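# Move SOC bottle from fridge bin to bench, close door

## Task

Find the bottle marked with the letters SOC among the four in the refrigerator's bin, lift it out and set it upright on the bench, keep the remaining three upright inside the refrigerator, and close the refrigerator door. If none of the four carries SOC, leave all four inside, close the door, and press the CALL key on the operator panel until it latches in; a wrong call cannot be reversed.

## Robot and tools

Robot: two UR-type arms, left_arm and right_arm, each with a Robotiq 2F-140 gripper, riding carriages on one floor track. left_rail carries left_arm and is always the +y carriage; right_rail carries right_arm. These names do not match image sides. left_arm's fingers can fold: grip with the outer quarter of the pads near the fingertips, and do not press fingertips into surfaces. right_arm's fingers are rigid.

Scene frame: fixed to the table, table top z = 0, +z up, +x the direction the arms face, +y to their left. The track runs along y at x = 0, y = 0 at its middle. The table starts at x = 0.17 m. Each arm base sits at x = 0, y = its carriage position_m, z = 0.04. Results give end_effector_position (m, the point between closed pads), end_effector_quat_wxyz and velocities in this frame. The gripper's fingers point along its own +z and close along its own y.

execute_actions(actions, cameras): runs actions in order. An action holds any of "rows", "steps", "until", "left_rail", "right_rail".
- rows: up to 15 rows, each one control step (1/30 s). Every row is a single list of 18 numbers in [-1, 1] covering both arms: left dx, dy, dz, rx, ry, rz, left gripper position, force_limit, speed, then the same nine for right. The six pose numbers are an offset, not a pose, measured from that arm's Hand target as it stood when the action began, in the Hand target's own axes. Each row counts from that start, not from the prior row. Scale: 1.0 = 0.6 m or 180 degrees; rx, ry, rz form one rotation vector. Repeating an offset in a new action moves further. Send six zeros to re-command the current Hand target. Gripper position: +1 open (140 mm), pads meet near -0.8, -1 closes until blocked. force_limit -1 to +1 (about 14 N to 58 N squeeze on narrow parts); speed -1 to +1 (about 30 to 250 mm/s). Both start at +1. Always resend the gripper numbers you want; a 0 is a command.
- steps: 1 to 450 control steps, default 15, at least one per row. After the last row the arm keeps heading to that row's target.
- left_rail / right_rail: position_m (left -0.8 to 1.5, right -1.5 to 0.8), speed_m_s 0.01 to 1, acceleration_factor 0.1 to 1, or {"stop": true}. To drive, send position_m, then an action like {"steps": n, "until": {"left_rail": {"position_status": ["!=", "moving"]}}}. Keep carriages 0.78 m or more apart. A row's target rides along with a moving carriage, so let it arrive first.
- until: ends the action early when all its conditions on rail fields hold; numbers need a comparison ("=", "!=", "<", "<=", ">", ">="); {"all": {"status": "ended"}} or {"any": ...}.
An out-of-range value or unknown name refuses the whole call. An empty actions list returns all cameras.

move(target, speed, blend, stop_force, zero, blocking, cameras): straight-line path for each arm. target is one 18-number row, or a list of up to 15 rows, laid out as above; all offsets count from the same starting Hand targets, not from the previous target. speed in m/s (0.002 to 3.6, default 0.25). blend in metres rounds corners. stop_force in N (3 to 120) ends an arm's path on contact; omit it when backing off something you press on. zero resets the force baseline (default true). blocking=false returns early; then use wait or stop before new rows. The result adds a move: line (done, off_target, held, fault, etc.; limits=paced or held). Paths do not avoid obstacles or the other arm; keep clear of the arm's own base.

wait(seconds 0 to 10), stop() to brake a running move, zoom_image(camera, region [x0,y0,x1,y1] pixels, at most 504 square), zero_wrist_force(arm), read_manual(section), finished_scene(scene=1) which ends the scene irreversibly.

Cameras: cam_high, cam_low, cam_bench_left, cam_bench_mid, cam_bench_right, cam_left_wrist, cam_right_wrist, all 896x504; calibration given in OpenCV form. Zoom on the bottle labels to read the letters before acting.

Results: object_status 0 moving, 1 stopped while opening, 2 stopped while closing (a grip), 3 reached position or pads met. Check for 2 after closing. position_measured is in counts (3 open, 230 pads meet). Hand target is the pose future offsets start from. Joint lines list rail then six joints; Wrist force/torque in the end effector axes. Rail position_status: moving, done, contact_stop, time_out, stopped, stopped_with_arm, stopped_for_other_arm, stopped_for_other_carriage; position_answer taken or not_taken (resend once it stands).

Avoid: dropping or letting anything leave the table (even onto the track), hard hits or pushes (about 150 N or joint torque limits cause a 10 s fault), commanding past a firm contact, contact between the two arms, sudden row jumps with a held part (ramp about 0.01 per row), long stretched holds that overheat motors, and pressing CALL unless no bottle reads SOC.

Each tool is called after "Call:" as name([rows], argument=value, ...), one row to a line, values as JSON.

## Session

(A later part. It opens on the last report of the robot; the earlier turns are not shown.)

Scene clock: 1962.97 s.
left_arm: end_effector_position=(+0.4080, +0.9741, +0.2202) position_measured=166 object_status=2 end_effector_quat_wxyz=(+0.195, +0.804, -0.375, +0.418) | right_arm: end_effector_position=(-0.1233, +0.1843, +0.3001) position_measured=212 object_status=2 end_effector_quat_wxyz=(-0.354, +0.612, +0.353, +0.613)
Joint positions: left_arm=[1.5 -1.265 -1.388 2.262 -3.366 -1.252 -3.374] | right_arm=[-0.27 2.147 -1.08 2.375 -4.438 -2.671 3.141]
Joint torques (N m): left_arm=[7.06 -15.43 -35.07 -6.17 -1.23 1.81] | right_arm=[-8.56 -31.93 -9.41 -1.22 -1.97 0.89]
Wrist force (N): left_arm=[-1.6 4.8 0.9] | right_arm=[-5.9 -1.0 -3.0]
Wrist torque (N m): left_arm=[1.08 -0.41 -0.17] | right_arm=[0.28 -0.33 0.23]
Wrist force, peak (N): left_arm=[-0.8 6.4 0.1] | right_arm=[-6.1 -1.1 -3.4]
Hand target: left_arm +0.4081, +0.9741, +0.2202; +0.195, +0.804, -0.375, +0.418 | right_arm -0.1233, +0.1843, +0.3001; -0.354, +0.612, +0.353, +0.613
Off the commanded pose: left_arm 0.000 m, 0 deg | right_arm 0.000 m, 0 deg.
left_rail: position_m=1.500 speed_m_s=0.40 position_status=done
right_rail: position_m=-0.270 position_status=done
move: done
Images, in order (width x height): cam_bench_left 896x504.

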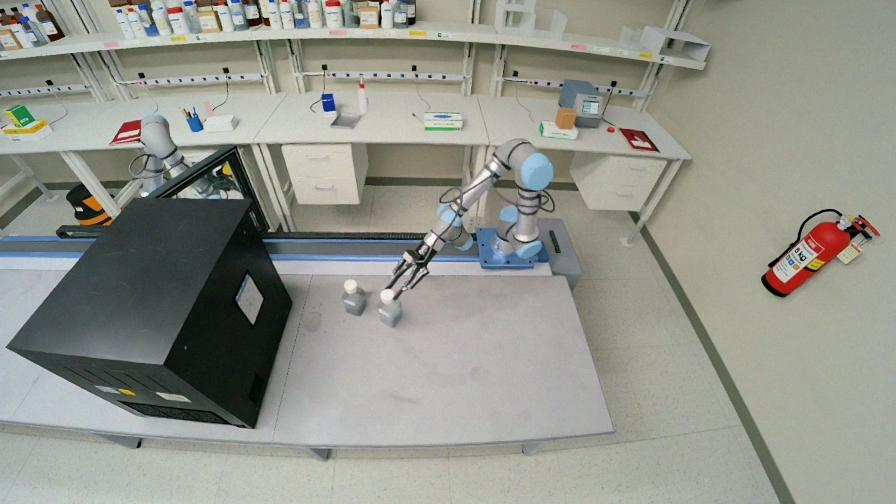

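Call:
move(target=[-0.0751,0,0.0526,0,0,0,-0.98,1,-1,0,0,0,0,0,0,-1,1,-0.5], speed=0.012, stop_force=4, cameras=["cam_bench_left","cam_left_wrist"])

Call:
zoom_image(camera="cam_bench_left", region=[310, 240, 450, 350])

Scene clock: 1974.27 s.
left_arm: end_effector_position=(+0.4081, +0.9741, +0.1801) position_measured=166 object_status=2 end_effector_quat_wxyz=(+0.195, +0.804, -0.375, +0.418) | right_arm: end_effector_position=(-0.1233, +0.1843, +0.3001) position_measured=212 object_status=2 end_effector_quat_wxyz=(-0.354, +0.612, +0.353, +0.613)
Joint positions: left_arm=[1.5 -1.265 -1.288 2.293 -3.497 -1.252 -3.374] | right_arm=[-0.27 2.147 -1.08 2.375 -4.438 -2.671 3.141]
Joint torques (N m): left_arm=[5.72 -45.25 -31.39 -3.29 0.51 -1.11] | right_arm=[-8.37 -30.98 -9.1 -1.01 -1.95 0.78]
Wrist force (N): left_arm=[-1.2 4.9 1.3] | right_arm=[-5.6 -0.8 -3.0]
Wrist torque (N m): left_arm=[1.09 -0.53 -0.17] | right_arm=[0.31 -0.36 0.24]
Wrist force, peak (N): left_arm=[1.5 5.1 -2.0] | right_arm=[-6.1 -1.1 -3.3]
Hand target: left_arm +0.4081, +0.9741, +0.1801; +0.195, +0.804, -0.375, +0.418 (not the last commanded pose) | right_arm -0.1233, +0.1843, +0.3001; -0.354, +0.612, +0.353, +0.613
Off the commanded pose: left_arm 0.015 m, 0 deg | right_arm 0.000 m, 0 deg.
left_rail: position_m=1.500 speed_m_s=0.40 position_status=done
right_rail: position_m=-0.270 position_status=done
move: contact (left_arm)
camera_calibration:
cam_left_wrist: T_world_to_cam=[[-0.75161, -0.659096, -0.0259638, 0.962037], [-0.524173, 0.620717, -0.583055, -0.284293], [0.400406, -0.424621, -0.812018, 0.543258], [0, 0, 0, 1]] pos_world=[0.356535, 1.04122, 0.300355]
Images, in order (width x height): cam_bench_left 896x504, cam_left_wrist 896x504.

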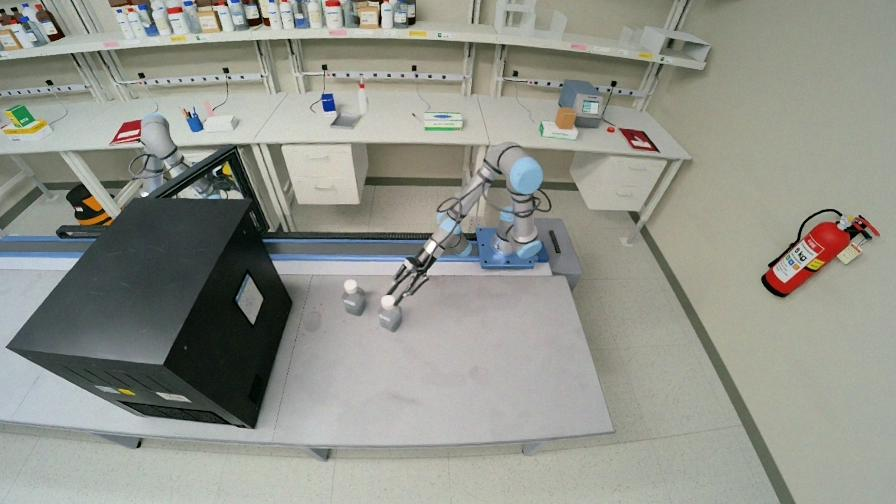

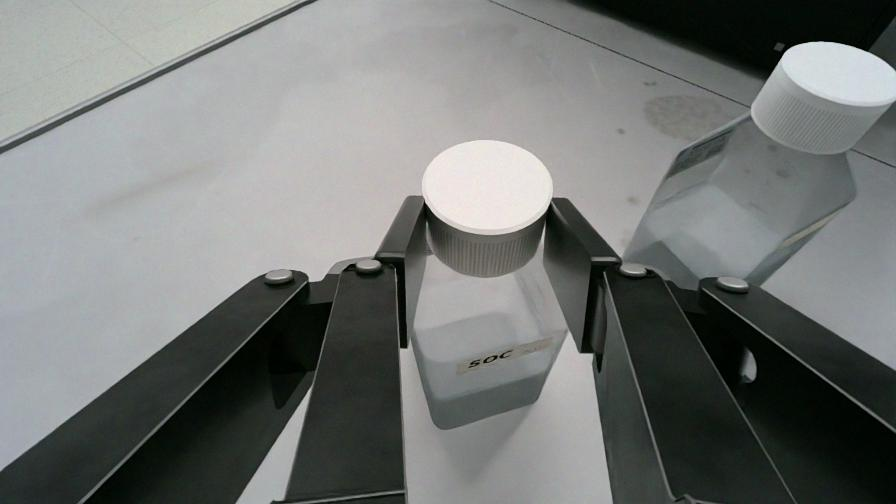

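Scaled by 3.600 from the camera's 896x504 image, which has a finer 1280x720 frame.

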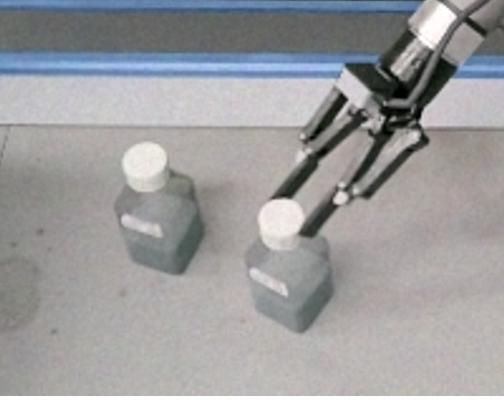

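Call:
move(target=[-0.0096,0,0.0067,0,0,0,-0.98,1,-1,0,0,0,0,0,0,-1,1,-0.5], speed=0.005, stop_force=9, cameras=["cam_bench_left","cam_left_wrist"])

Call:
zoom_image(camera="cam_bench_left", region=[360, 270, 420, 340])

Scene clock: 1989.17 s.
left_arm: end_effector_position=(+0.4081, +0.9740, +0.1791) position_measured=166 object_status=2 end_effector_quat_wxyz=(+0.195, +0.804, -0.375, +0.418) | right_arm: end_effector_position=(-0.1233, +0.1843, +0.3001) position_measured=212 object_status=2 end_effector_quat_wxyz=(-0.354, +0.612, +0.353, +0.613)
Joint positions: left_arm=[1.5 -1.265 -1.285 2.294 -3.501 -1.252 -3.374] | right_arm=[-0.27 2.147 -1.08 2.375 -4.438 -2.671 3.141]
Joint torques (N m): left_arm=[-4.04 -40.55 -27.88 -2.05 -1.13 -1.18] | right_arm=[-6.85 -30.48 -8.27 -0.98 -2.2 0.96]
Wrist force (N): left_arm=[4.7 4.1 -2.4] | right_arm=[-5.9 -0.8 -3.1]
Wrist torque (N m): left_arm=[1.01 -0.28 -0.28] | right_arm=[0.31 -0.34 0.23]
Wrist force, peak (N): left_arm=[9.6 3.2 -6.2] | right_arm=[-6.0 -0.9 -3.5]
Hand target: left_arm +0.4081, +0.9740, +0.1791; +0.195, +0.804, -0.375, +0.418 (not the last commanded pose) | right_arm -0.1233, +0.1843, +0.3001; -0.354, +0.612, +0.353, +0.613
Off the commanded pose: left_arm 0.006 m, 0 deg | right_arm 0.000 m, 0 deg.
left_rail: position_m=1.500 speed_m_s=0.40 position_status=done
right_rail: position_m=-0.270 position_status=done
move: contact (left_arm)
camera_calibration:
cam_left_wrist: T_world_to_cam=[[-0.751556, -0.659162, -0.0258525, 0.962024], [-0.52411, 0.620455, -0.58339, -0.284584], [0.400589, -0.424901, -0.81178, 0.54252], [0, 0, 0, 1]] pos_world=[0.356534, 1.04122, 0.299254]
Images, in order (width x height): cam_bench_left 896x504, cam_left_wrist 896x504.

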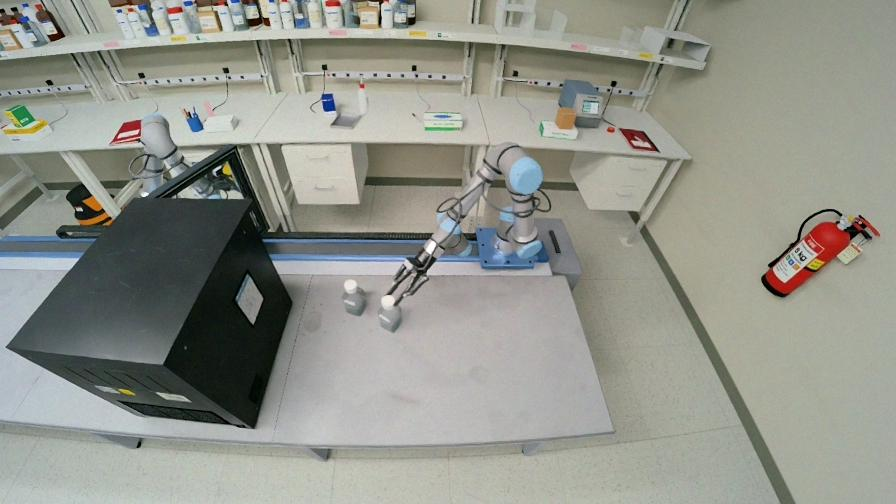

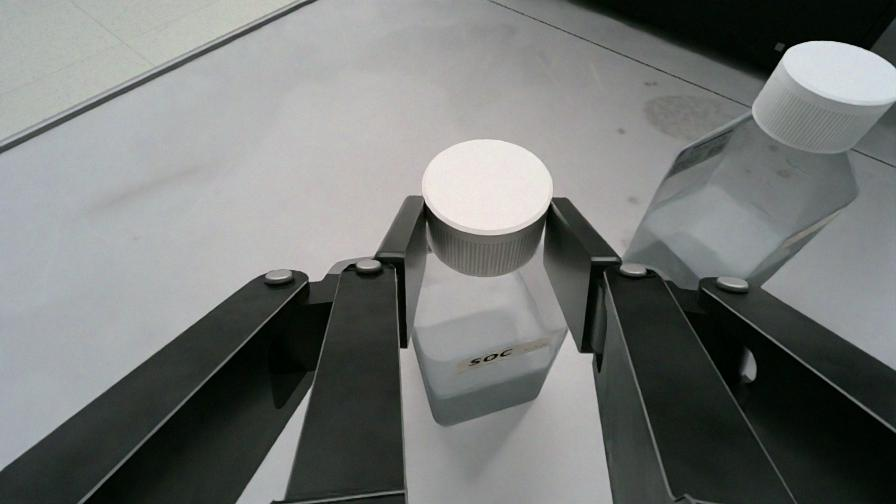

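Scaled by 7.200 from the camera's 896x504 image, which has a finer 1280x720 frame.

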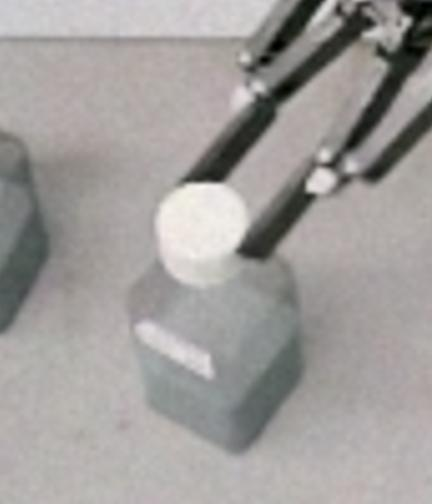

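Call:
move([
  [0.0008,0,-0.0006,0,0,0,-0.98,1,-1,0,0,0,0,0,0,-1,1,-0.5],
  [0.0008,0,-0.0006,0,0,0,-0.079,1,-1,0,0,0,0,0,0,-1,1,-0.5],
  [0.0008,0,-0.2,0,0,0,-0.079,1,-1,0,0,0,0,0,0,-1,1,-0.5],
], speed=[0.02,0.02,0.1], cameras=["cam_bench_left","cam_left_wrist"])

Scene clock: 1998.70 s.
left_arm: end_effector_position=(+0.3451, +1.0491, +0.2484) position_measured=139 object_status=3 end_effector_quat_wxyz=(+0.195, +0.804, -0.375, +0.418) | right_arm: end_effector_position=(-0.1233, +0.1843, +0.3001) position_measured=212 object_status=2 end_effector_quat_wxyz=(-0.354, +0.612, +0.353, +0.613)
Joint positions: left_arm=[1.5 -1.393 -1.712 2.484 -3.234 -1.151 -3.459] | right_arm=[-0.27 2.147 -1.08 2.375 -4.438 -2.671 3.141]
Joint torques (N m): left_arm=[-6.15 -26.76 -10.28 -2.33 2.29 -2.14] | right_arm=[-6.45 -30.2 -8.24 -0.96 -2.2 1]
Wrist force (N): left_arm=[1.5 4.8 -0.8] | right_arm=[-4.7 -1.0 -3.3]
Wrist torque (N m): left_arm=[1.10 -0.31 0.00] | right_arm=[0.26 -0.41 0.23]
Wrist force, peak (N): left_arm=[5.5 4.4 -3.1] | right_arm=[-6.2 -1.2 -3.3]
Hand target: left_arm +0.3451, +1.0491, +0.2484; +0.195, +0.804, -0.375, +0.418 | right_arm -0.1233, +0.1843, +0.3001; -0.354, +0.612, +0.353, +0.613
Off the commanded pose: left_arm 0.000 m, 0 deg | right_arm 0.000 m, 0 deg.
left_rail: position_m=1.500 speed_m_s=0.40 position_status=done
right_rail: position_m=-0.270 position_status=done
move: done
camera_calibration:
cam_left_wrist: T_world_to_cam=[[-0.751556, -0.659162, -0.0258525, 0.965905], [-0.52411, 0.620455, -0.58339, -0.323709], [0.400589, -0.424901, -0.81178, 0.655881], [0, 0, 0, 1]] pos_world=[0.293534, 1.11622, 0.368554]
Images, in order (width x height): cam_bench_left 896x504, cam_left_wrist 896x504.

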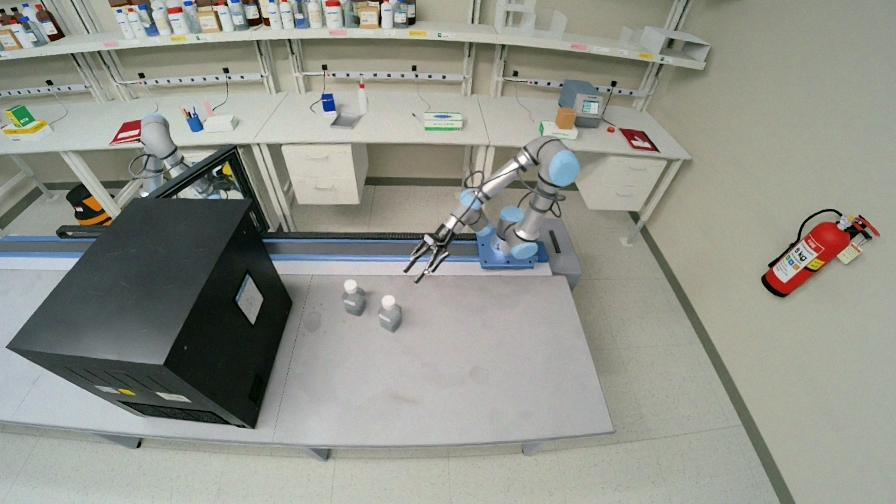

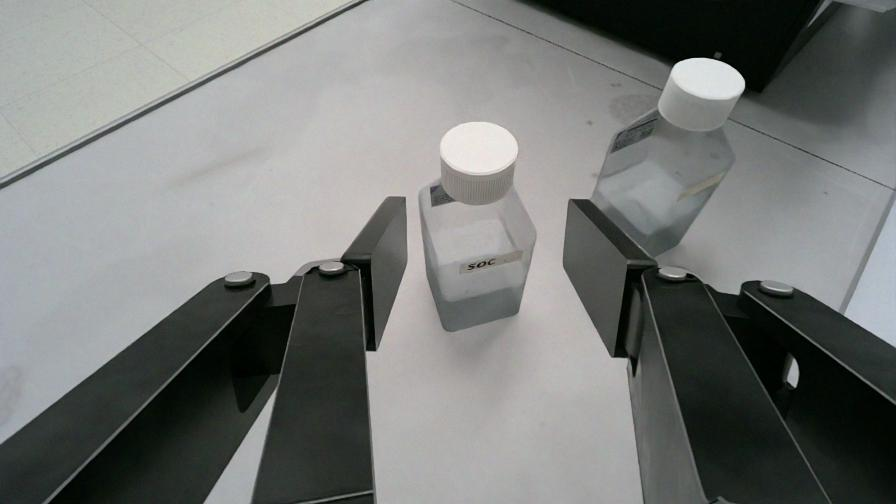

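Call:
zoom_image(camera="cam_left_wrist", region=[400, 40, 760, 340])

Scaled by 1.400 from the camera's 896x504 image, which has a finer 1280x720 frame.

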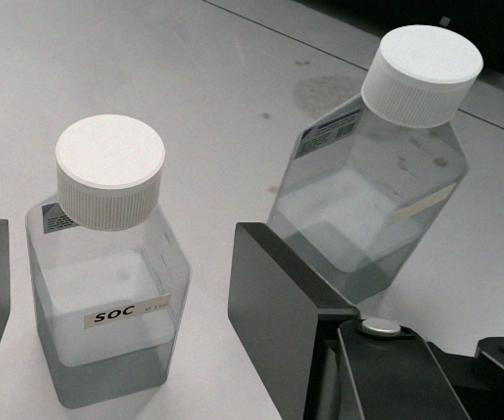

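Call:
move(target=[0.1409,0.1697,-0.0893,0,0,0,-0.079,1,-1,0,0,0,0,0,0,-1,1,-0.5], speed=0.15)

Call:
execute_actions([
  {"left_rail":{"position_m":1.4},"steps":150,"until":{"left_rail":{"position_status":["!=","moving"]}}},
], cameras=["cam_left_wrist","cam_bench_left"])

Call:
zoom_image(camera="cam_left_wrist", region=[350, 60, 650, 310])

Scene clock: 2042.90 s.
left_arm: end_effector_position=(+0.2701, +0.9801, +0.3484) position_measured=139 object_status=3 end_effector_quat_wxyz=(+0.195, +0.804, -0.375, +0.418) | right_arm: end_effector_position=(-0.1233, +0.1843, +0.3001) position_measured=212 object_status=2 end_effector_quat_wxyz=(-0.354, +0.612, +0.353, +0.613)
Joint positions: left_arm=[1.5 -1.655 -1.846 2.253 -2.769 -0.955 -3.66] | right_arm=[-0.27 2.147 -1.08 2.375 -4.438 -2.671 3.141]
Joint torques (N m): left_arm=[-6.14 2.19 -39.31 -2.06 2.49 -1.72] | right_arm=[-4.85 -29.38 -8.24 -0.93 -2.13 0.91]
Wrist force (N): left_arm=[1.7 4.6 -1.3] | right_arm=[-4.9 -0.7 -3.4]
Wrist torque (N m): left_arm=[1.03 -0.34 0.01] | right_arm=[0.33 -0.36 0.23]
Wrist force, peak (N): left_arm=[3.0 6.3 -1.9] | right_arm=[-6.1 -0.9 -3.4]
Hand target: left_arm +0.2701, +0.9800, +0.3483; +0.195, +0.804, -0.375, +0.418 | right_arm -0.1233, +0.1843, +0.3001; -0.354, +0.612, +0.353, +0.613
Off the commanded pose: left_arm 0.000 m, 0 deg | right_arm 0.000 m, 0 deg.
left_rail: position_m=1.500 speed_m_s=0.40 position_status=done
right_rail: position_m=-0.270 position_status=done
move: done

Scene clock: 2044.30 s.
left_arm: end_effector_position=(+0.2701, +0.8800, +0.3483) position_measured=139 object_status=3 end_effector_quat_wxyz=(+0.195, +0.804, -0.375, +0.418) | right_arm: end_effector_position=(-0.1233, +0.1843, +0.3001) position_measured=212 object_status=2 end_effector_quat_wxyz=(-0.354, +0.612, +0.353, +0.613)
Joint positions: left_arm=[1.4 -1.655 -1.846 2.253 -2.769 -0.955 -3.66] | right_arm=[-0.27 2.147 -1.08 2.375 -4.438 -2.671 3.141]
Joint torques (N m): left_arm=[-3.04 -5.83 -36.38 -2.37 2.26 -1.94] | right_arm=[-5.39 -28.98 -8.05 -0.94 -2.25 0.7]
Wrist force (N): left_arm=[1.9 4.5 -1.1] | right_arm=[-5.7 -1.0 -3.3]
Wrist torque (N m): left_arm=[1.02 -0.38 0.01] | right_arm=[0.28 -0.35 0.23]
Wrist force, peak (N): left_arm=[2.2 5.4 -1.1] | right_arm=[-5.9 -0.9 -3.3]
Hand target: left_arm +0.2701, +0.8800, +0.3483; +0.195, +0.804, -0.375, +0.418 | right_arm -0.1233, +0.1843, +0.3001; -0.354, +0.612, +0.353, +0.613
Tool commands: left_gripper/position=-0.079 left_gripper/force_limit=+1.0 left_gripper/speed=-1.0 right_gripper/position=-1.0 right_gripper/force_limit=+1.0 right_gripper/speed=-0.5
Off the commanded pose: left_arm 0.000 m, 0 deg | right_arm 0.000 m, 0 deg.
left_rail: position_m=1.400 speed_m_s=0.40 position_status=done
right_rail: position_m=-0.270 position_status=done
camera_calibration:
cam_left_wrist: T_world_to_cam=[[-0.751556, -0.659162, -0.0258525, 0.800725], [-0.52411, 0.620455, -0.58339, -0.199821], [0.400589, -0.424901, -0.81178, 0.695295], [0, 0, 0, 1]] pos_world=[0.218534, 0.947219, 0.468554]
Images, in order (width x height): cam_bench_left 896x504, cam_left_wrist 896x504.

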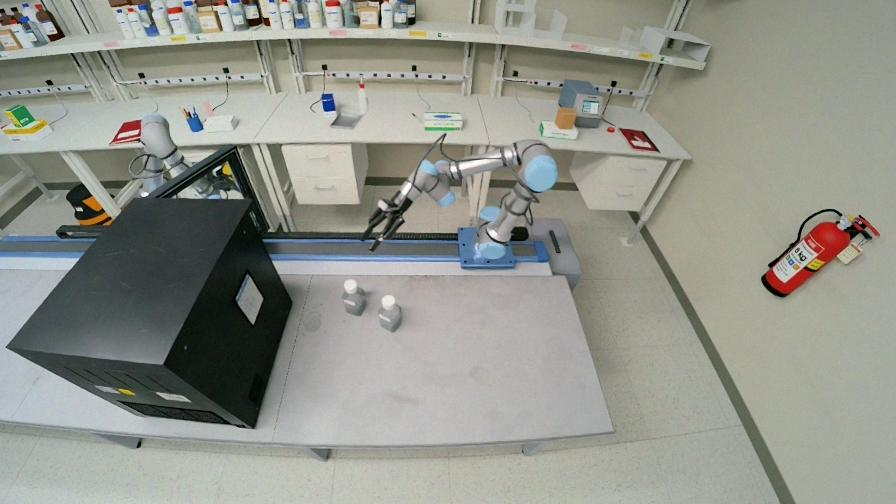

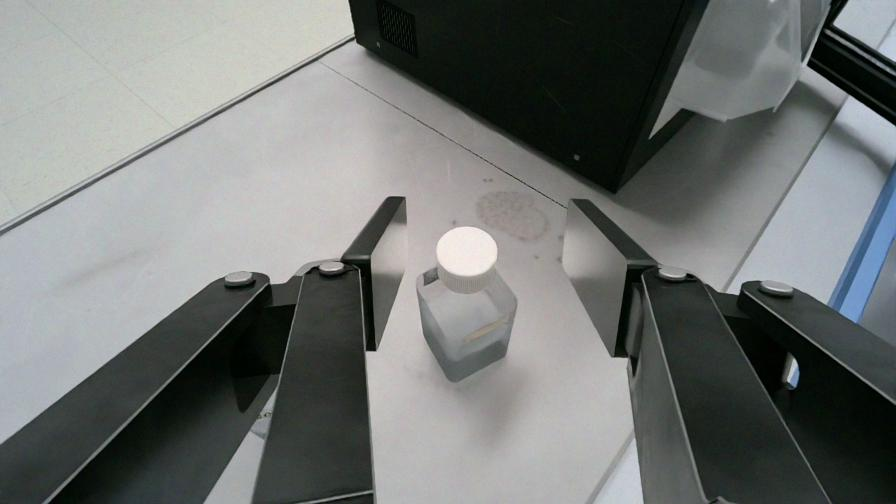

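Scaled by 1.680 from the camera's 896x504 image, which has a finer 1280x720 frame.

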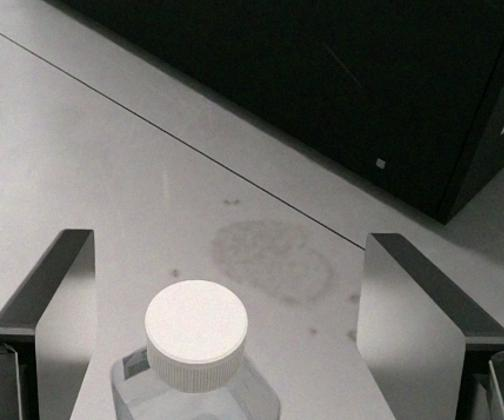

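Call:
zoom_image(camera="cam_left_wrist", region=[390, 210, 550, 400])

Scaled by 2.653 from the camera's 896x504 image, which has a finer 1280x720 frame.

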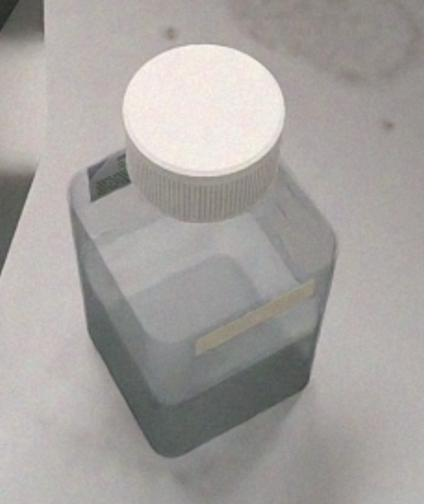

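Call:
move(target=[-0.1285,0.0260,0.1110,0.0546,0,-0.0383,-0.079,1,-1,0,0,0,0,0,0,-1,1,-0.5], speed=0.12, cameras=["cam_left_wrist"])

Scene clock: 2084.43 s.
left_arm: end_effector_position=(+0.2648, +0.8621, +0.2470) position_measured=139 object_status=3 end_effector_quat_wxyz=(+0.150, +0.839, -0.289, +0.436) | right_arm: end_effector_position=(-0.1233, +0.1843, +0.3001) position_measured=212 object_status=2 end_effector_quat_wxyz=(-0.354, +0.612, +0.353, +0.613)
Joint positions: left_arm=[1.4 -1.757 -1.613 2.324 -2.862 -0.756 -3.979] | right_arm=[-0.27 2.147 -1.08 2.375 -4.438 -2.671 3.141]
Joint torques (N m): left_arm=[-6.87 -5.64 -33.42 -4.94 2.94 -1.85] | right_arm=[-3.82 -29.25 -6.45 -1.06 -2.29 0.91]
Wrist force (N): left_arm=[1.9 4.4 -1.3] | right_arm=[-4.5 -0.7 -3.2]
Wrist torque (N m): left_arm=[1.02 -0.41 0.01] | right_arm=[0.32 -0.44 0.23]
Wrist force, peak (N): left_arm=[2.1 5.1 -1.4] | right_arm=[-6.1 -1.0 -3.6]
Hand target: left_arm +0.2648, +0.8621, +0.2470; +0.150, +0.839, -0.289, +0.436 | right_arm -0.1233, +0.1843, +0.3001; -0.354, +0.612, +0.353, +0.613
Off the commanded pose: left_arm 0.000 m, 0 deg | right_arm 0.000 m, 0 deg.
left_rail: position_m=1.400 speed_m_s=0.40 position_status=done
right_rail: position_m=-0.270 position_status=done
move: done
camera_calibration:
cam_left_wrist: T_world_to_cam=[[-0.59809, -0.801013, -0.0258179, 0.863953], [-0.641609, 0.497875, -0.583489, -0.11389], [0.480236, -0.332414, -0.811711, 0.50671], [0, 0, 0, 1]] pos_world=[0.200308, 0.917178, 0.367154]
Images, in order (width x height): cam_left_wrist 896x504.

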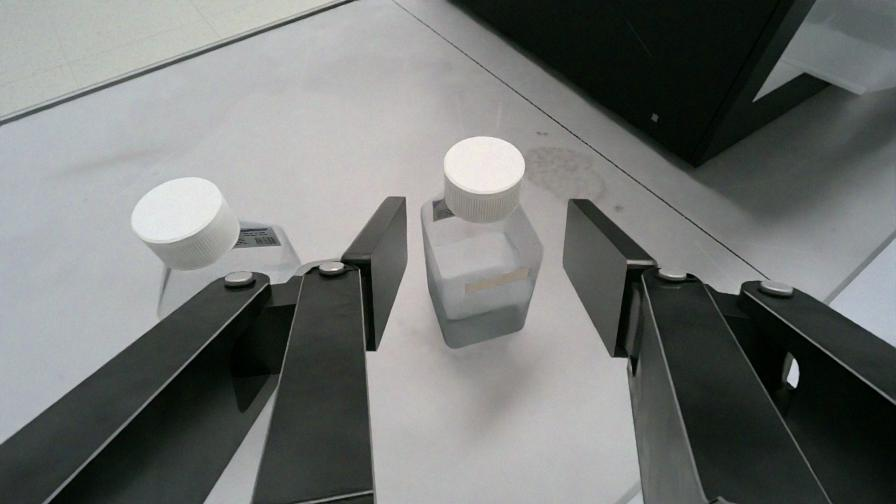

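Call:
move([
  [0,0,0.2,0,0,0,-0.079,1,-1,0,0,0,0,0,0,-1,1,-0.5],
  [0,0,0.2,0,0,0,-0.98,1,-1,0,0,0,0,0,0,-1,1,-0.5],
], speed=0.06, cameras=["cam_left_wrist"])

Scene clock: 2095.17 s.
left_arm: end_effector_position=(+0.3422, +0.8017, +0.1781) position_measured=162 object_status=0 end_effector_quat_wxyz=(+0.150, +0.839, -0.289, +0.436) | right_arm: end_effector_position=(-0.1233, +0.1843, +0.3001) position_measured=212 object_status=2 end_effector_quat_wxyz=(-0.354, +0.612, +0.353, +0.613)
Joint positions: left_arm=[1.4 -1.552 -1.245 2.177 -3.235 -0.882 -3.757] | right_arm=[-0.27 2.147 -1.08 2.375 -4.438 -2.671 3.141]
Joint torques (N m): left_arm=[6.14 -19.19 -28.41 -3.46 1.13 1.46] | right_arm=[-3.78 -28.37 -5.82 -0.91 -2.37 0.82]
Wrist force (N): left_arm=[4.7 4.3 -5.8] | right_arm=[-5.8 -0.9 -3.4]
Wrist torque (N m): left_arm=[1.34 -0.29 0.01] | right_arm=[0.29 -0.35 0.23]
Wrist force, peak (N): left_arm=[5.6 4.1 -6.0] | right_arm=[-6.1 -1.1 -3.4]
Hand target: left_arm +0.3422, +0.8017, +0.1781; +0.150, +0.839, -0.289, +0.436 | right_arm -0.1233, +0.1843, +0.3001; -0.354, +0.612, +0.353, +0.613
Off the commanded pose: left_arm 0.000 m, 0 deg | right_arm 0.000 m, 0 deg.
left_rail: position_m=1.400 speed_m_s=0.40 position_status=done
right_rail: position_m=-0.270 position_status=done
move: done
camera_calibration:
cam_left_wrist: T_world_to_cam=[[-0.598, -0.801083, -0.0257377, 0.860076], [-0.641692, 0.497763, -0.583493, -0.0741259], [0.480237, -0.332413, -0.81171, 0.393452], [0, 0, 0, 1]] pos_world=[0.277808, 0.856678, 0.298254]
Images, in order (width x height): cam_left_wrist 896x504.

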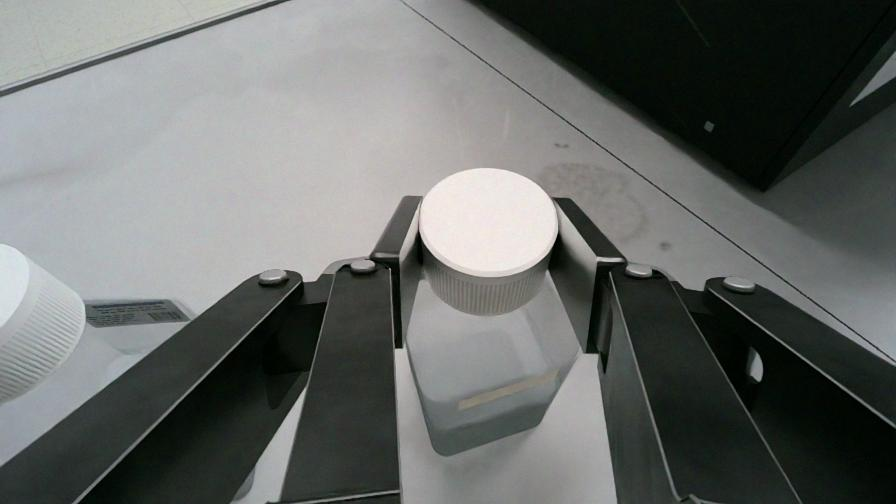

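Call:
move([
  [0,0,0,0,0,0,-0.079,1,-1,0,0,0,0,0,0,-1,1,-0.5],
  [0,0,-0.0183,0,0,0,-0.079,1,-1,0,0,0,0,0,0,-1,1,-0.5],
  [0,0,-0.0183,0,0,0,-0.98,1,-1,0,0,0,0,0,0,-1,1,-0.5],
], speed=0.05)

Call:
wait(seconds=1, cameras=["cam_left_wrist"])

Scene clock: 2104.97 s.
left_arm: end_effector_position=(+0.3351, +0.8072, +0.1844) position_measured=163 object_status=0 end_effector_quat_wxyz=(+0.150, +0.839, -0.289, +0.436) | right_arm: end_effector_position=(-0.1233, +0.1843, +0.3001) position_measured=212 object_status=2 end_effector_quat_wxyz=(-0.354, +0.612, +0.353, +0.613)
Joint positions: left_arm=[1.4 -1.568 -1.275 2.195 -3.212 -0.871 -3.773] | right_arm=[-0.27 2.147 -1.08 2.375 -4.438 -2.671 3.141]
Joint torques (N m): left_arm=[-3.58 -38.82 -7.11 -2.01 1.31 -1.84] | right_arm=[-2.89 -28.06 -6.44 -0.67 -2.25 0.93]
Wrist force (N): left_arm=[5.9 4.4 -6.8] | right_arm=[-4.7 -0.7 -3.2]
Wrist torque (N m): left_arm=[1.11 -0.25 0.01] | right_arm=[0.32 -0.40 0.24]
Wrist force, peak (N): left_arm=[5.9 4.4 -6.8] | right_arm=[-6.0 -0.8 -3.6]
Hand target: left_arm +0.3351, +0.8072, +0.1844; +0.150, +0.839, -0.289, +0.436 | right_arm -0.1233, +0.1843, +0.3001; -0.354, +0.612, +0.353, +0.613
Off the commanded pose: left_arm 0.000 m, 0 deg | right_arm 0.000 m, 0 deg.
left_rail: position_m=1.400 speed_m_s=0.40 position_status=done
right_rail: position_m=-0.270 position_status=done
move: done

Scene clock: 2105.97 s.
left_arm: end_effector_position=(+0.3351, +0.8072, +0.1844) position_measured=163 object_status=2 end_effector_quat_wxyz=(+0.150, +0.839, -0.289, +0.436) | right_arm: end_effector_position=(-0.1233, +0.1843, +0.3001) position_measured=212 object_status=2 end_effector_quat_wxyz=(-0.354, +0.612, +0.353, +0.613)
Joint positions: left_arm=[1.4 -1.568 -1.275 2.195 -3.212 -0.871 -3.773] | right_arm=[-0.27 2.147 -1.08 2.375 -4.438 -2.671 3.141]
Joint torques (N m): left_arm=[-1.37 -32.06 -7.4 -2.1 -0.46 -2.01] | right_arm=[-2.41 -26.86 -5.73 -0.89 -2.55 0.87]
Wrist force (N): left_arm=[5.7 4.4 -6.1] | right_arm=[-4.8 -0.9 -3.1]
Wrist torque (N m): left_arm=[1.10 -0.21 0.01] | right_arm=[0.29 -0.39 0.24]
Wrist force, peak (N): left_arm=[5.8 4.6 -6.6] | right_arm=[-6.0 -1.0 -3.3]
Hand target: left_arm +0.3351, +0.8072, +0.1844; +0.150, +0.839, -0.289, +0.436 | right_arm -0.1233, +0.1843, +0.3001; -0.354, +0.612, +0.353, +0.613
Tool commands: left_gripper/position=-0.98 left_gripper/force_limit=+1.0 left_gripper/speed=-1.0 right_gripper/position=-1.0 right_gripper/force_limit=+1.0 right_gripper/speed=-0.5
Off the commanded pose: left_arm 0.000 m, 0 deg | right_arm 0.000 m, 0 deg.
left_rail: position_m=1.400 speed_m_s=0.40 position_status=done
right_rail: position_m=-0.270 position_status=done
wait: 1.00 s
camera_calibration:
cam_left_wrist: T_world_to_cam=[[-0.598, -0.801083, -0.0257377, 0.860398], [-0.641692, 0.497763, -0.583493, -0.0777436], [0.480237, -0.332413, -0.81171, 0.403804], [0, 0, 0, 1]] pos_world=[0.270708, 0.862178, 0.304554]
Images, in order (width x height): cam_left_wrist 896x504.

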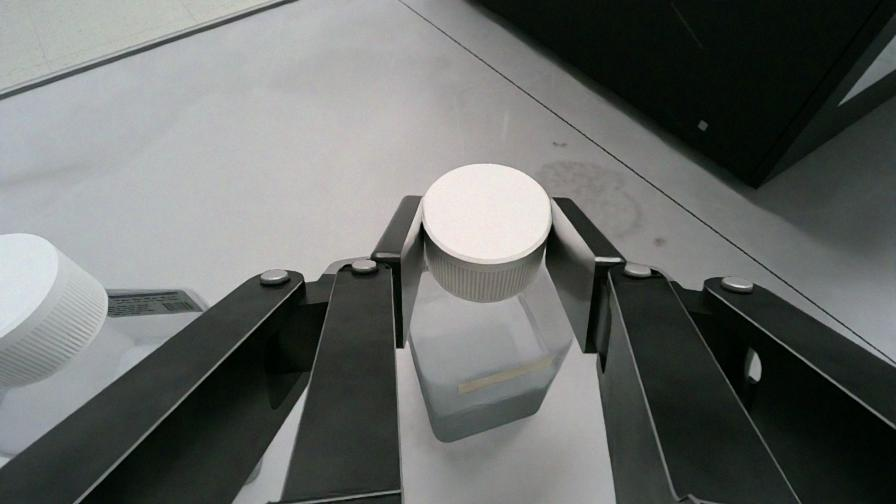

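Call:
move([
  [0,0,0,0,0,0,-0.079,1,-1,0,0,0,0,0,0,-1,1,-0.5],
  [-0.015,0,0.003,0,0,0,-0.079,1,-1,0,0,0,0,0,0,-1,1,-0.5],
  [-0.015,0,0.003,0,0,0,-0.98,1,-1,0,0,0,0,0,0,-1,1,-0.5],
], speed=0.04)

Call:
wait(seconds=1, cameras=["cam_left_wrist"])

Scene clock: 2136.03 s.
left_arm: end_effector_position=(+0.3322, +0.8095, +0.1760) position_measured=163 object_status=0 end_effector_quat_wxyz=(+0.150, +0.839, -0.289, +0.436) | right_arm: end_effector_position=(-0.1233, +0.1843, +0.3001) position_measured=212 object_status=2 end_effector_quat_wxyz=(-0.354, +0.612, +0.353, +0.613)
Joint positions: left_arm=[1.4 -1.575 -1.262 2.21 -3.236 -0.866 -3.779] | right_arm=[-0.27 2.147 -1.08 2.375 -4.438 -2.671 3.141]
Joint torques (N m): left_arm=[-4.81 -17.4 -6.72 -2.23 0.9 -1.99] | right_arm=[-1.52 -26.72 -5.23 -0.84 -2.52 1.02]
Wrist force (N): left_arm=[5.8 4.7 -6.7] | right_arm=[-4.8 -1.0 -3.4]
Wrist torque (N m): left_arm=[1.12 -0.18 -0.01] | right_arm=[0.27 -0.40 0.23]
Wrist force, peak (N): left_arm=[5.9 4.7 -6.9] | right_arm=[-6.1 -0.9 -3.4]
Hand target: left_arm +0.3322, +0.8095, +0.1760; +0.150, +0.839, -0.289, +0.436 | right_arm -0.1233, +0.1843, +0.3001; -0.354, +0.612, +0.353, +0.613
Off the commanded pose: left_arm 0.000 m, 0 deg | right_arm 0.000 m, 0 deg.
left_rail: position_m=1.400 speed_m_s=0.40 position_status=done
right_rail: position_m=-0.270 position_status=done
move: done

Scene clock: 2137.03 s.
left_arm: end_effector_position=(+0.3322, +0.8095, +0.1760) position_measured=163 object_status=2 end_effector_quat_wxyz=(+0.150, +0.839, -0.289, +0.436) | right_arm: end_effector_position=(-0.1233, +0.1843, +0.3001) position_measured=212 object_status=2 end_effector_quat_wxyz=(-0.354, +0.612, +0.353, +0.613)
Joint positions: left_arm=[1.4 -1.575 -1.262 2.21 -3.236 -0.866 -3.779] | right_arm=[-0.27 2.147 -1.08 2.375 -4.438 -2.671 3.141]
Joint torques (N m): left_arm=[-3.66 -17.85 -7.52 -0.81 -1.66 -1.92] | right_arm=[-1.67 -27.04 -5.45 -0.8 -2.44 1.04]
Wrist force (N): left_arm=[6.0 4.8 -6.7] | right_arm=[-4.8 -0.9 -3.4]
Wrist torque (N m): left_arm=[1.15 -0.19 -0.01] | right_arm=[0.28 -0.41 0.23]
Wrist force, peak (N): left_arm=[6.0 4.8 -7.0] | right_arm=[-5.9 -0.8 -3.6]
Hand target: left_arm +0.3322, +0.8095, +0.1760; +0.150, +0.839, -0.289, +0.436 | right_arm -0.1233, +0.1843, +0.3001; -0.354, +0.612, +0.353, +0.613
Tool commands: left_gripper/position=-0.98 left_gripper/force_limit=+1.0 left_gripper/speed=-1.0 right_gripper/position=-1.0 right_gripper/force_limit=+1.0 right_gripper/speed=-0.5
Off the commanded pose: left_arm 0.000 m, 0 deg | right_arm 0.000 m, 0 deg.
left_rail: position_m=1.400 speed_m_s=0.40 position_status=done
right_rail: position_m=-0.270 position_status=done
wait: 1.00 s
camera_calibration:
cam_left_wrist: T_world_to_cam=[[-0.598, -0.801083, -0.0257377, 0.86029], [-0.641692, 0.497763, -0.583493, -0.0856507], [0.480237, -0.332413, -0.81171, 0.399143], [0, 0, 0, 1]] pos_world=[0.267808, 0.864478, 0.296154]
Images, in order (width x height): cam_left_wrist 896x504.

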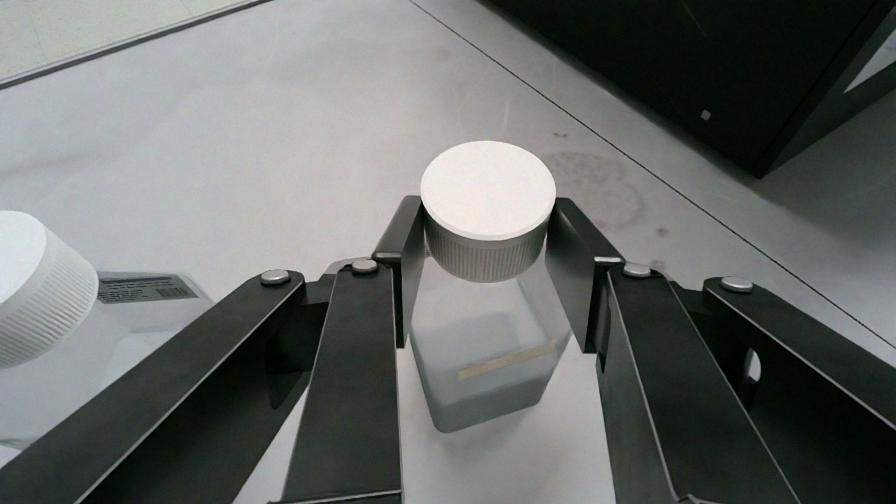

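Call:
move([
  [0.1365,0,-0.0957,0,0,0,-0.98,1,-1,0,0,0,0,0,0,-1,1,-0.5],
  [0.2042,0.2565,-0.4465,0,0,0,-0.98,1,-1,0,0,0,0,0,0,-1,1,-0.5],
], speed=[0.05,0.15], blend=[0.04,0], cameras=["cam_left_wrist"])

Scene clock: 2150.03 s.
left_arm: end_effector_position=(+0.1200, +0.7799, +0.4300) position_measured=163 object_status=2 end_effector_quat_wxyz=(+0.150, +0.839, -0.289, +0.436) | right_arm: end_effector_position=(-0.1233, +0.1843, +0.3001) position_measured=212 object_status=2 end_effector_quat_wxyz=(-0.354, +0.612, +0.353, +0.613)
Joint positions: left_arm=[1.4 -2.031 -1.652 1.767 -1.966 -0.64 -4.368] | right_arm=[-0.27 2.147 -1.08 2.375 -4.438 -2.671 3.141]
Joint torques (N m): left_arm=[-5.65 -10.22 -42.49 -2.42 4.42 -1.8] | right_arm=[-0.14 -26.25 -4.24 -0.8 -2.51 0.92]
Wrist force (N): left_arm=[-1.6 4.6 0.9] | right_arm=[-5.5 -1.1 -3.5]
Wrist torque (N m): left_arm=[1.05 -0.37 0.01] | right_arm=[0.25 -0.41 0.23]
Wrist force, peak (N): left_arm=[6.3 4.5 -7.0] | right_arm=[-6.1 -0.8 -3.6]
Hand target: left_arm +0.1200, +0.7799, +0.4300; +0.150, +0.839, -0.289, +0.436 | right_arm -0.1233, +0.1843, +0.3001; -0.354, +0.612, +0.353, +0.613
Off the commanded pose: left_arm 0.000 m, 0 deg | right_arm 0.000 m, 0 deg.
left_rail: position_m=1.400 speed_m_s=0.40 position_status=done
right_rail: position_m=-0.270 position_status=done
move: done
camera_calibration:
cam_left_wrist: T_world_to_cam=[[-0.598038, -0.801054, -0.0257714, 0.716219], [-0.641657, 0.49781, -0.583491, -0.0588609], [0.480237, -0.332413, -0.811711, 0.697466], [0, 0, 0, 1]] pos_world=[0.0556082, 0.834878, 0.550254]
Images, in order (width x height): cam_left_wrist 896x504.

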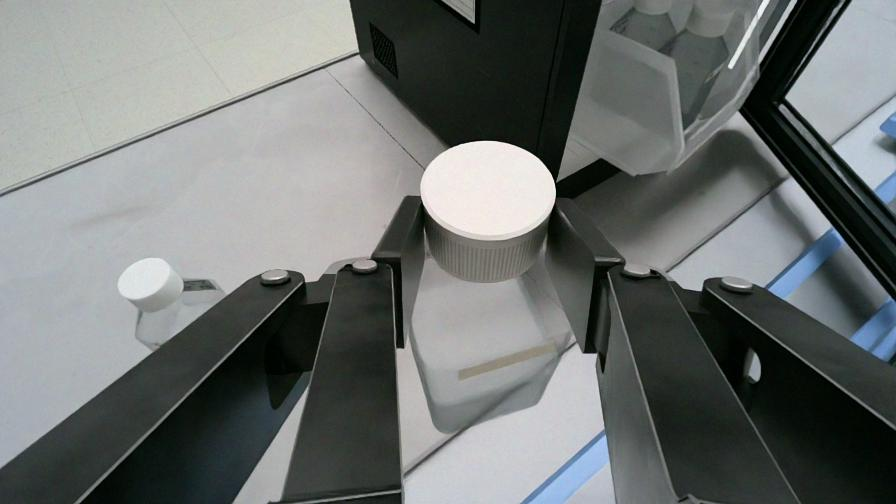

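Call:
execute_actions([
  {"left_rail":{"position_m":1.0,"speed_m_s":0.3,"acceleration_factor":0.4},"steps":200,"until":{"left_rail":{"position_status":["!=","moving"]}}},
], cameras=["cam_left_wrist","cam_bench_mid"])

Scene clock: 2157.73 s.
left_arm: end_effector_position=(+0.1200, +0.3799, +0.4300) position_measured=163 object_status=2 end_effector_quat_wxyz=(+0.150, +0.839, -0.289, +0.436) | right_arm: end_effector_position=(-0.1233, +0.1843, +0.3001) position_measured=212 object_status=2 end_effector_quat_wxyz=(-0.354, +0.612, +0.353, +0.613)
Joint positions: left_arm=[1 -2.031 -1.652 1.767 -1.966 -0.64 -4.368] | right_arm=[-0.27 2.147 -1.08 2.375 -4.438 -2.671 3.141]
Joint torques (N m): left_arm=[-3.96 -18.45 -36.59 -3.09 1.36 -2.02] | right_arm=[0.58 -26.35 -4.36 -0.79 -2.48 0.95]
Wrist force (N): left_arm=[-1.7 4.6 0.9] | right_arm=[-4.6 -0.7 -3.4]
Wrist torque (N m): left_arm=[1.07 -0.39 0.00] | right_arm=[0.33 -0.43 0.23]
Wrist force, peak (N): left_arm=[-1.1 5.5 1.2] | right_arm=[-6.1 -0.7 -3.5]
Hand target: left_arm +0.1200, +0.3799, +0.4300; +0.150, +0.839, -0.289, +0.436 | right_arm -0.1233, +0.1843, +0.3001; -0.354, +0.612, +0.353, +0.613
Tool commands: left_gripper/position=-0.98 left_gripper/force_limit=+1.0 left_gripper/speed=-1.0 right_gripper/position=-1.0 right_gripper/force_limit=+1.0 right_gripper/speed=-0.5
Off the commanded pose: left_arm 0.000 m, 0 deg | right_arm 0.000 m, 0 deg.
left_rail: position_m=1.000 speed_m_s=0.30 position_status=done
right_rail: position_m=-0.270 position_status=done
camera_calibration:
cam_left_wrist: T_world_to_cam=[[-0.598052, -0.801042, -0.0257842, 0.39574], [-0.641644, 0.497828, -0.58349, 0.14019], [0.480237, -0.332413, -0.811711, 0.564549], [0, 0, 0, 1]] pos_world=[0.0555082, 0.434878, 0.550254]
Images, in order (width x height): cam_bench_mid 896x504, cam_left_wrist 896x504.

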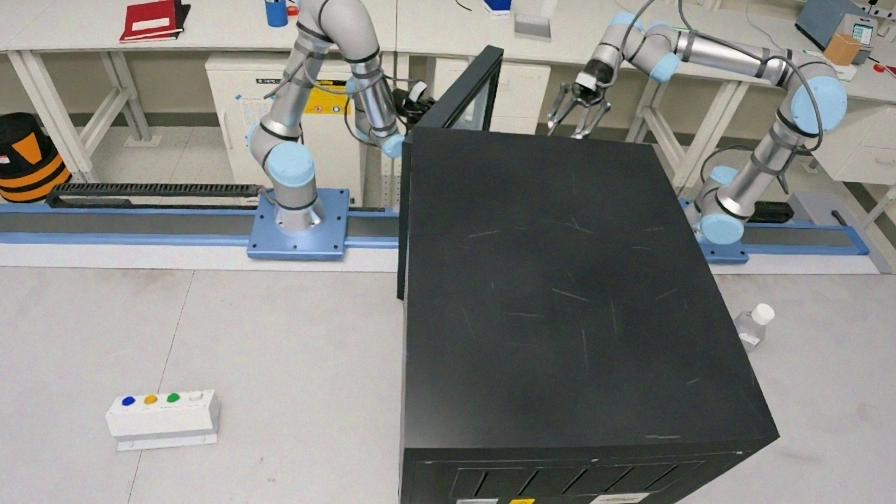

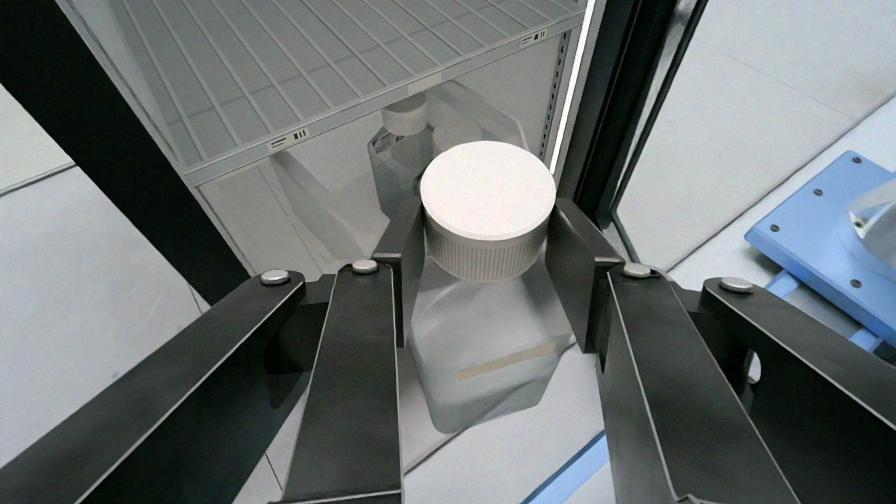

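Call:
zoom_image(camera="cam_left_wrist", region=[200, 60, 560, 280])

Scaled by 1.400 from the camera's 896x504 image, which has a finer 1280x720 frame.

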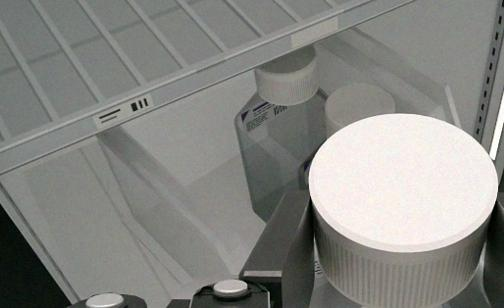

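Call:
move(target=[0.1648,-0.0677,0.1920,0.1274,0,-0.0893,-0.98,1,-1,0,0,0,0,0,0,-1,1,-0.5], speed=0.12, cameras=["cam_left_wrist"])

Call:
zoom_image(camera="cam_left_wrist", region=[330, 100, 680, 450])

Scene clock: 2201.30 s.
left_arm: end_effector_position=(+0.2640, +0.3189, +0.4449) position_measured=163 object_status=2 end_effector_quat_wxyz=(+0.040, +0.884, -0.077, +0.460) | right_arm: end_effector_position=(-0.1233, +0.1843, +0.3001) position_measured=212 object_status=2 end_effector_quat_wxyz=(-0.354, +0.612, +0.353, +0.613)
Joint positions: left_arm=[1 -1.761 -1.256 1.207 -1.499 -0.612 -4.74] | right_arm=[-0.27 2.147 -1.08 2.375 -4.438 -2.671 3.141]
Joint torques (N m): left_arm=[7.28 -29.28 -41.78 -1.84 1.03 -2.16] | right_arm=[1.98 -25.1 -3.36 -0.78 -2.57 0.99]
Wrist force (N): left_arm=[-1.5 4.7 0.7] | right_arm=[-5.3 -0.9 -3.6]
Wrist torque (N m): left_arm=[1.07 -0.48 0.02] | right_arm=[0.30 -0.42 0.23]
Wrist force, peak (N): left_arm=[-0.7 5.4 1.6] | right_arm=[-6.0 -1.0 -3.6]
Hand target: left_arm +0.2641, +0.3188, +0.4449; +0.040, +0.884, -0.077, +0.460 | right_arm -0.1233, +0.1843, +0.3001; -0.354, +0.612, +0.353, +0.613
Off the commanded pose: left_arm 0.000 m, 0 deg | right_arm 0.000 m, 0 deg.
left_rail: position_m=1.000 speed_m_s=0.30 position_status=done
right_rail: position_m=-0.270 position_status=done
move: done
camera_calibration:
cam_left_wrist: T_world_to_cam=[[-0.151887, -0.988061, -0.0257928, 0.375236], [-0.800139, 0.138235, -0.583668, 0.42824], [0.580266, -0.0680136, -0.811582, 0.376332], [0, 0, 0, 1]] pos_world=[0.181272, 0.337154, 0.565053]
Images, in order (width x height): cam_left_wrist 896x504.

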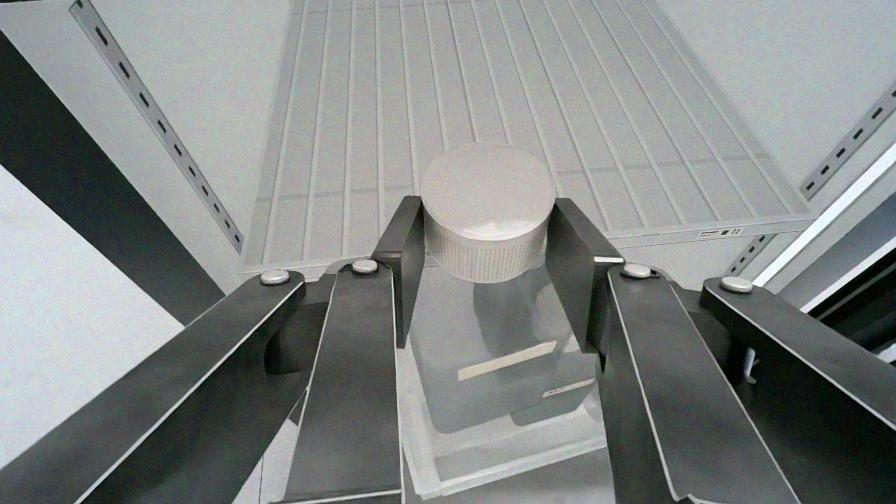

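Scaled by 1.440 from the camera's 896x504 image, which has a finer 1280x720 frame.

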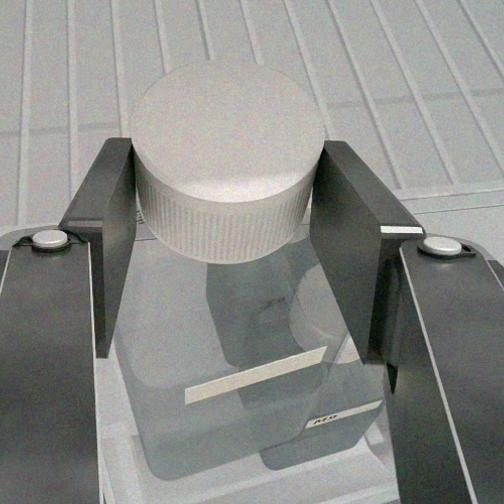

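Call:
move(target=[-0.1017,0.0034,0.1018,0,0,0,-0.98,1,-1,0,0,0,0,0,0,-1,1,-0.5], speed=0.02, stop_force=5, cameras=["cam_left_wrist"])

Call:
zoom_image(camera="cam_left_wrist", region=[330, 150, 680, 500])

Scene clock: 2217.83 s.
left_arm: end_effector_position=(+0.2785, +0.3143, +0.3599) position_measured=163 object_status=2 end_effector_quat_wxyz=(+0.040, +0.884, -0.077, +0.460) | right_arm: end_effector_position=(-0.1233, +0.1843, +0.3001) position_measured=212 object_status=2 end_effector_quat_wxyz=(-0.354, +0.612, +0.353, +0.613)
Joint positions: left_arm=[1 -1.737 -1.231 1.399 -1.751 -0.611 -4.698] | right_arm=[-0.27 2.147 -1.08 2.375 -4.438 -2.671 3.141]
Joint torques (N m): left_arm=[7.02 -31.75 -19.42 -4.74 1.06 1.83] | right_arm=[3.09 -24.17 -2.55 -0.71 -2.77 1.06]
Wrist force (N): left_arm=[-1.7 4.8 1.0] | right_arm=[-5.6 -1.1 -3.6]
Wrist torque (N m): left_arm=[1.11 -0.40 -0.14] | right_arm=[0.26 -0.39 0.24]
Wrist force, peak (N): left_arm=[-1.4 5.2 1.1] | right_arm=[-6.1 -0.8 -3.6]
Hand target: left_arm +0.2785, +0.3143, +0.3598; +0.040, +0.884, -0.077, +0.460 | right_arm -0.1233, +0.1843, +0.3001; -0.354, +0.612, +0.353, +0.613
Off the commanded pose: left_arm 0.000 m, 0 deg | right_arm 0.000 m, 0 deg.
left_rail: position_m=1.000 speed_m_s=0.30 position_status=done
right_rail: position_m=-0.270 position_status=done
move: done
camera_calibration:
cam_left_wrist: T_world_to_cam=[[-0.151887, -0.988061, -0.0257928, 0.370701], [-0.800139, 0.138235, -0.583668, 0.390866], [0.580266, -0.0680136, -0.811582, 0.298621], [0, 0, 0, 1]] pos_world=[0.195772, 0.332554, 0.480053]
Images, in order (width x height): cam_left_wrist 896x504.

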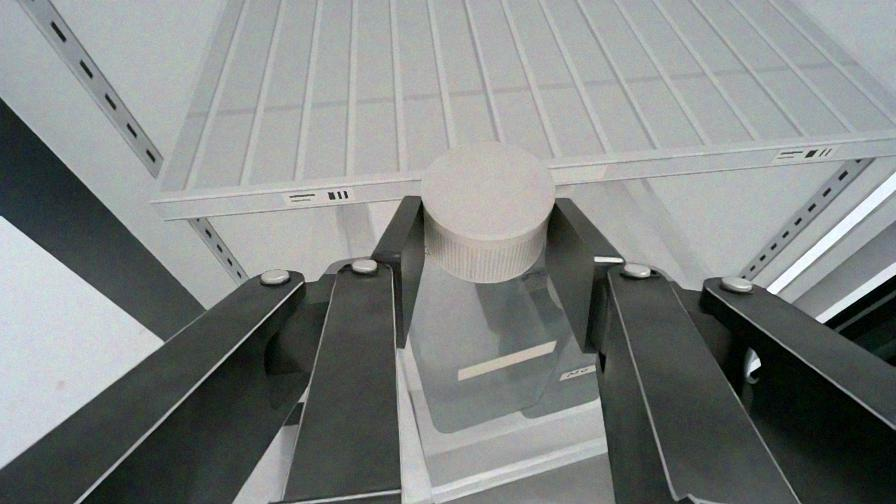

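Scaled by 1.440 from the camera's 896x504 image, which has a finer 1280x720 frame.

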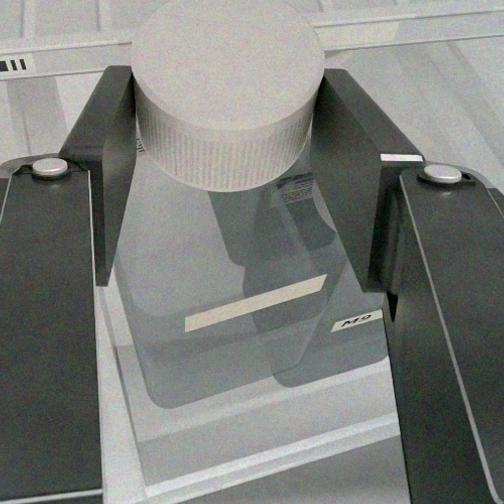

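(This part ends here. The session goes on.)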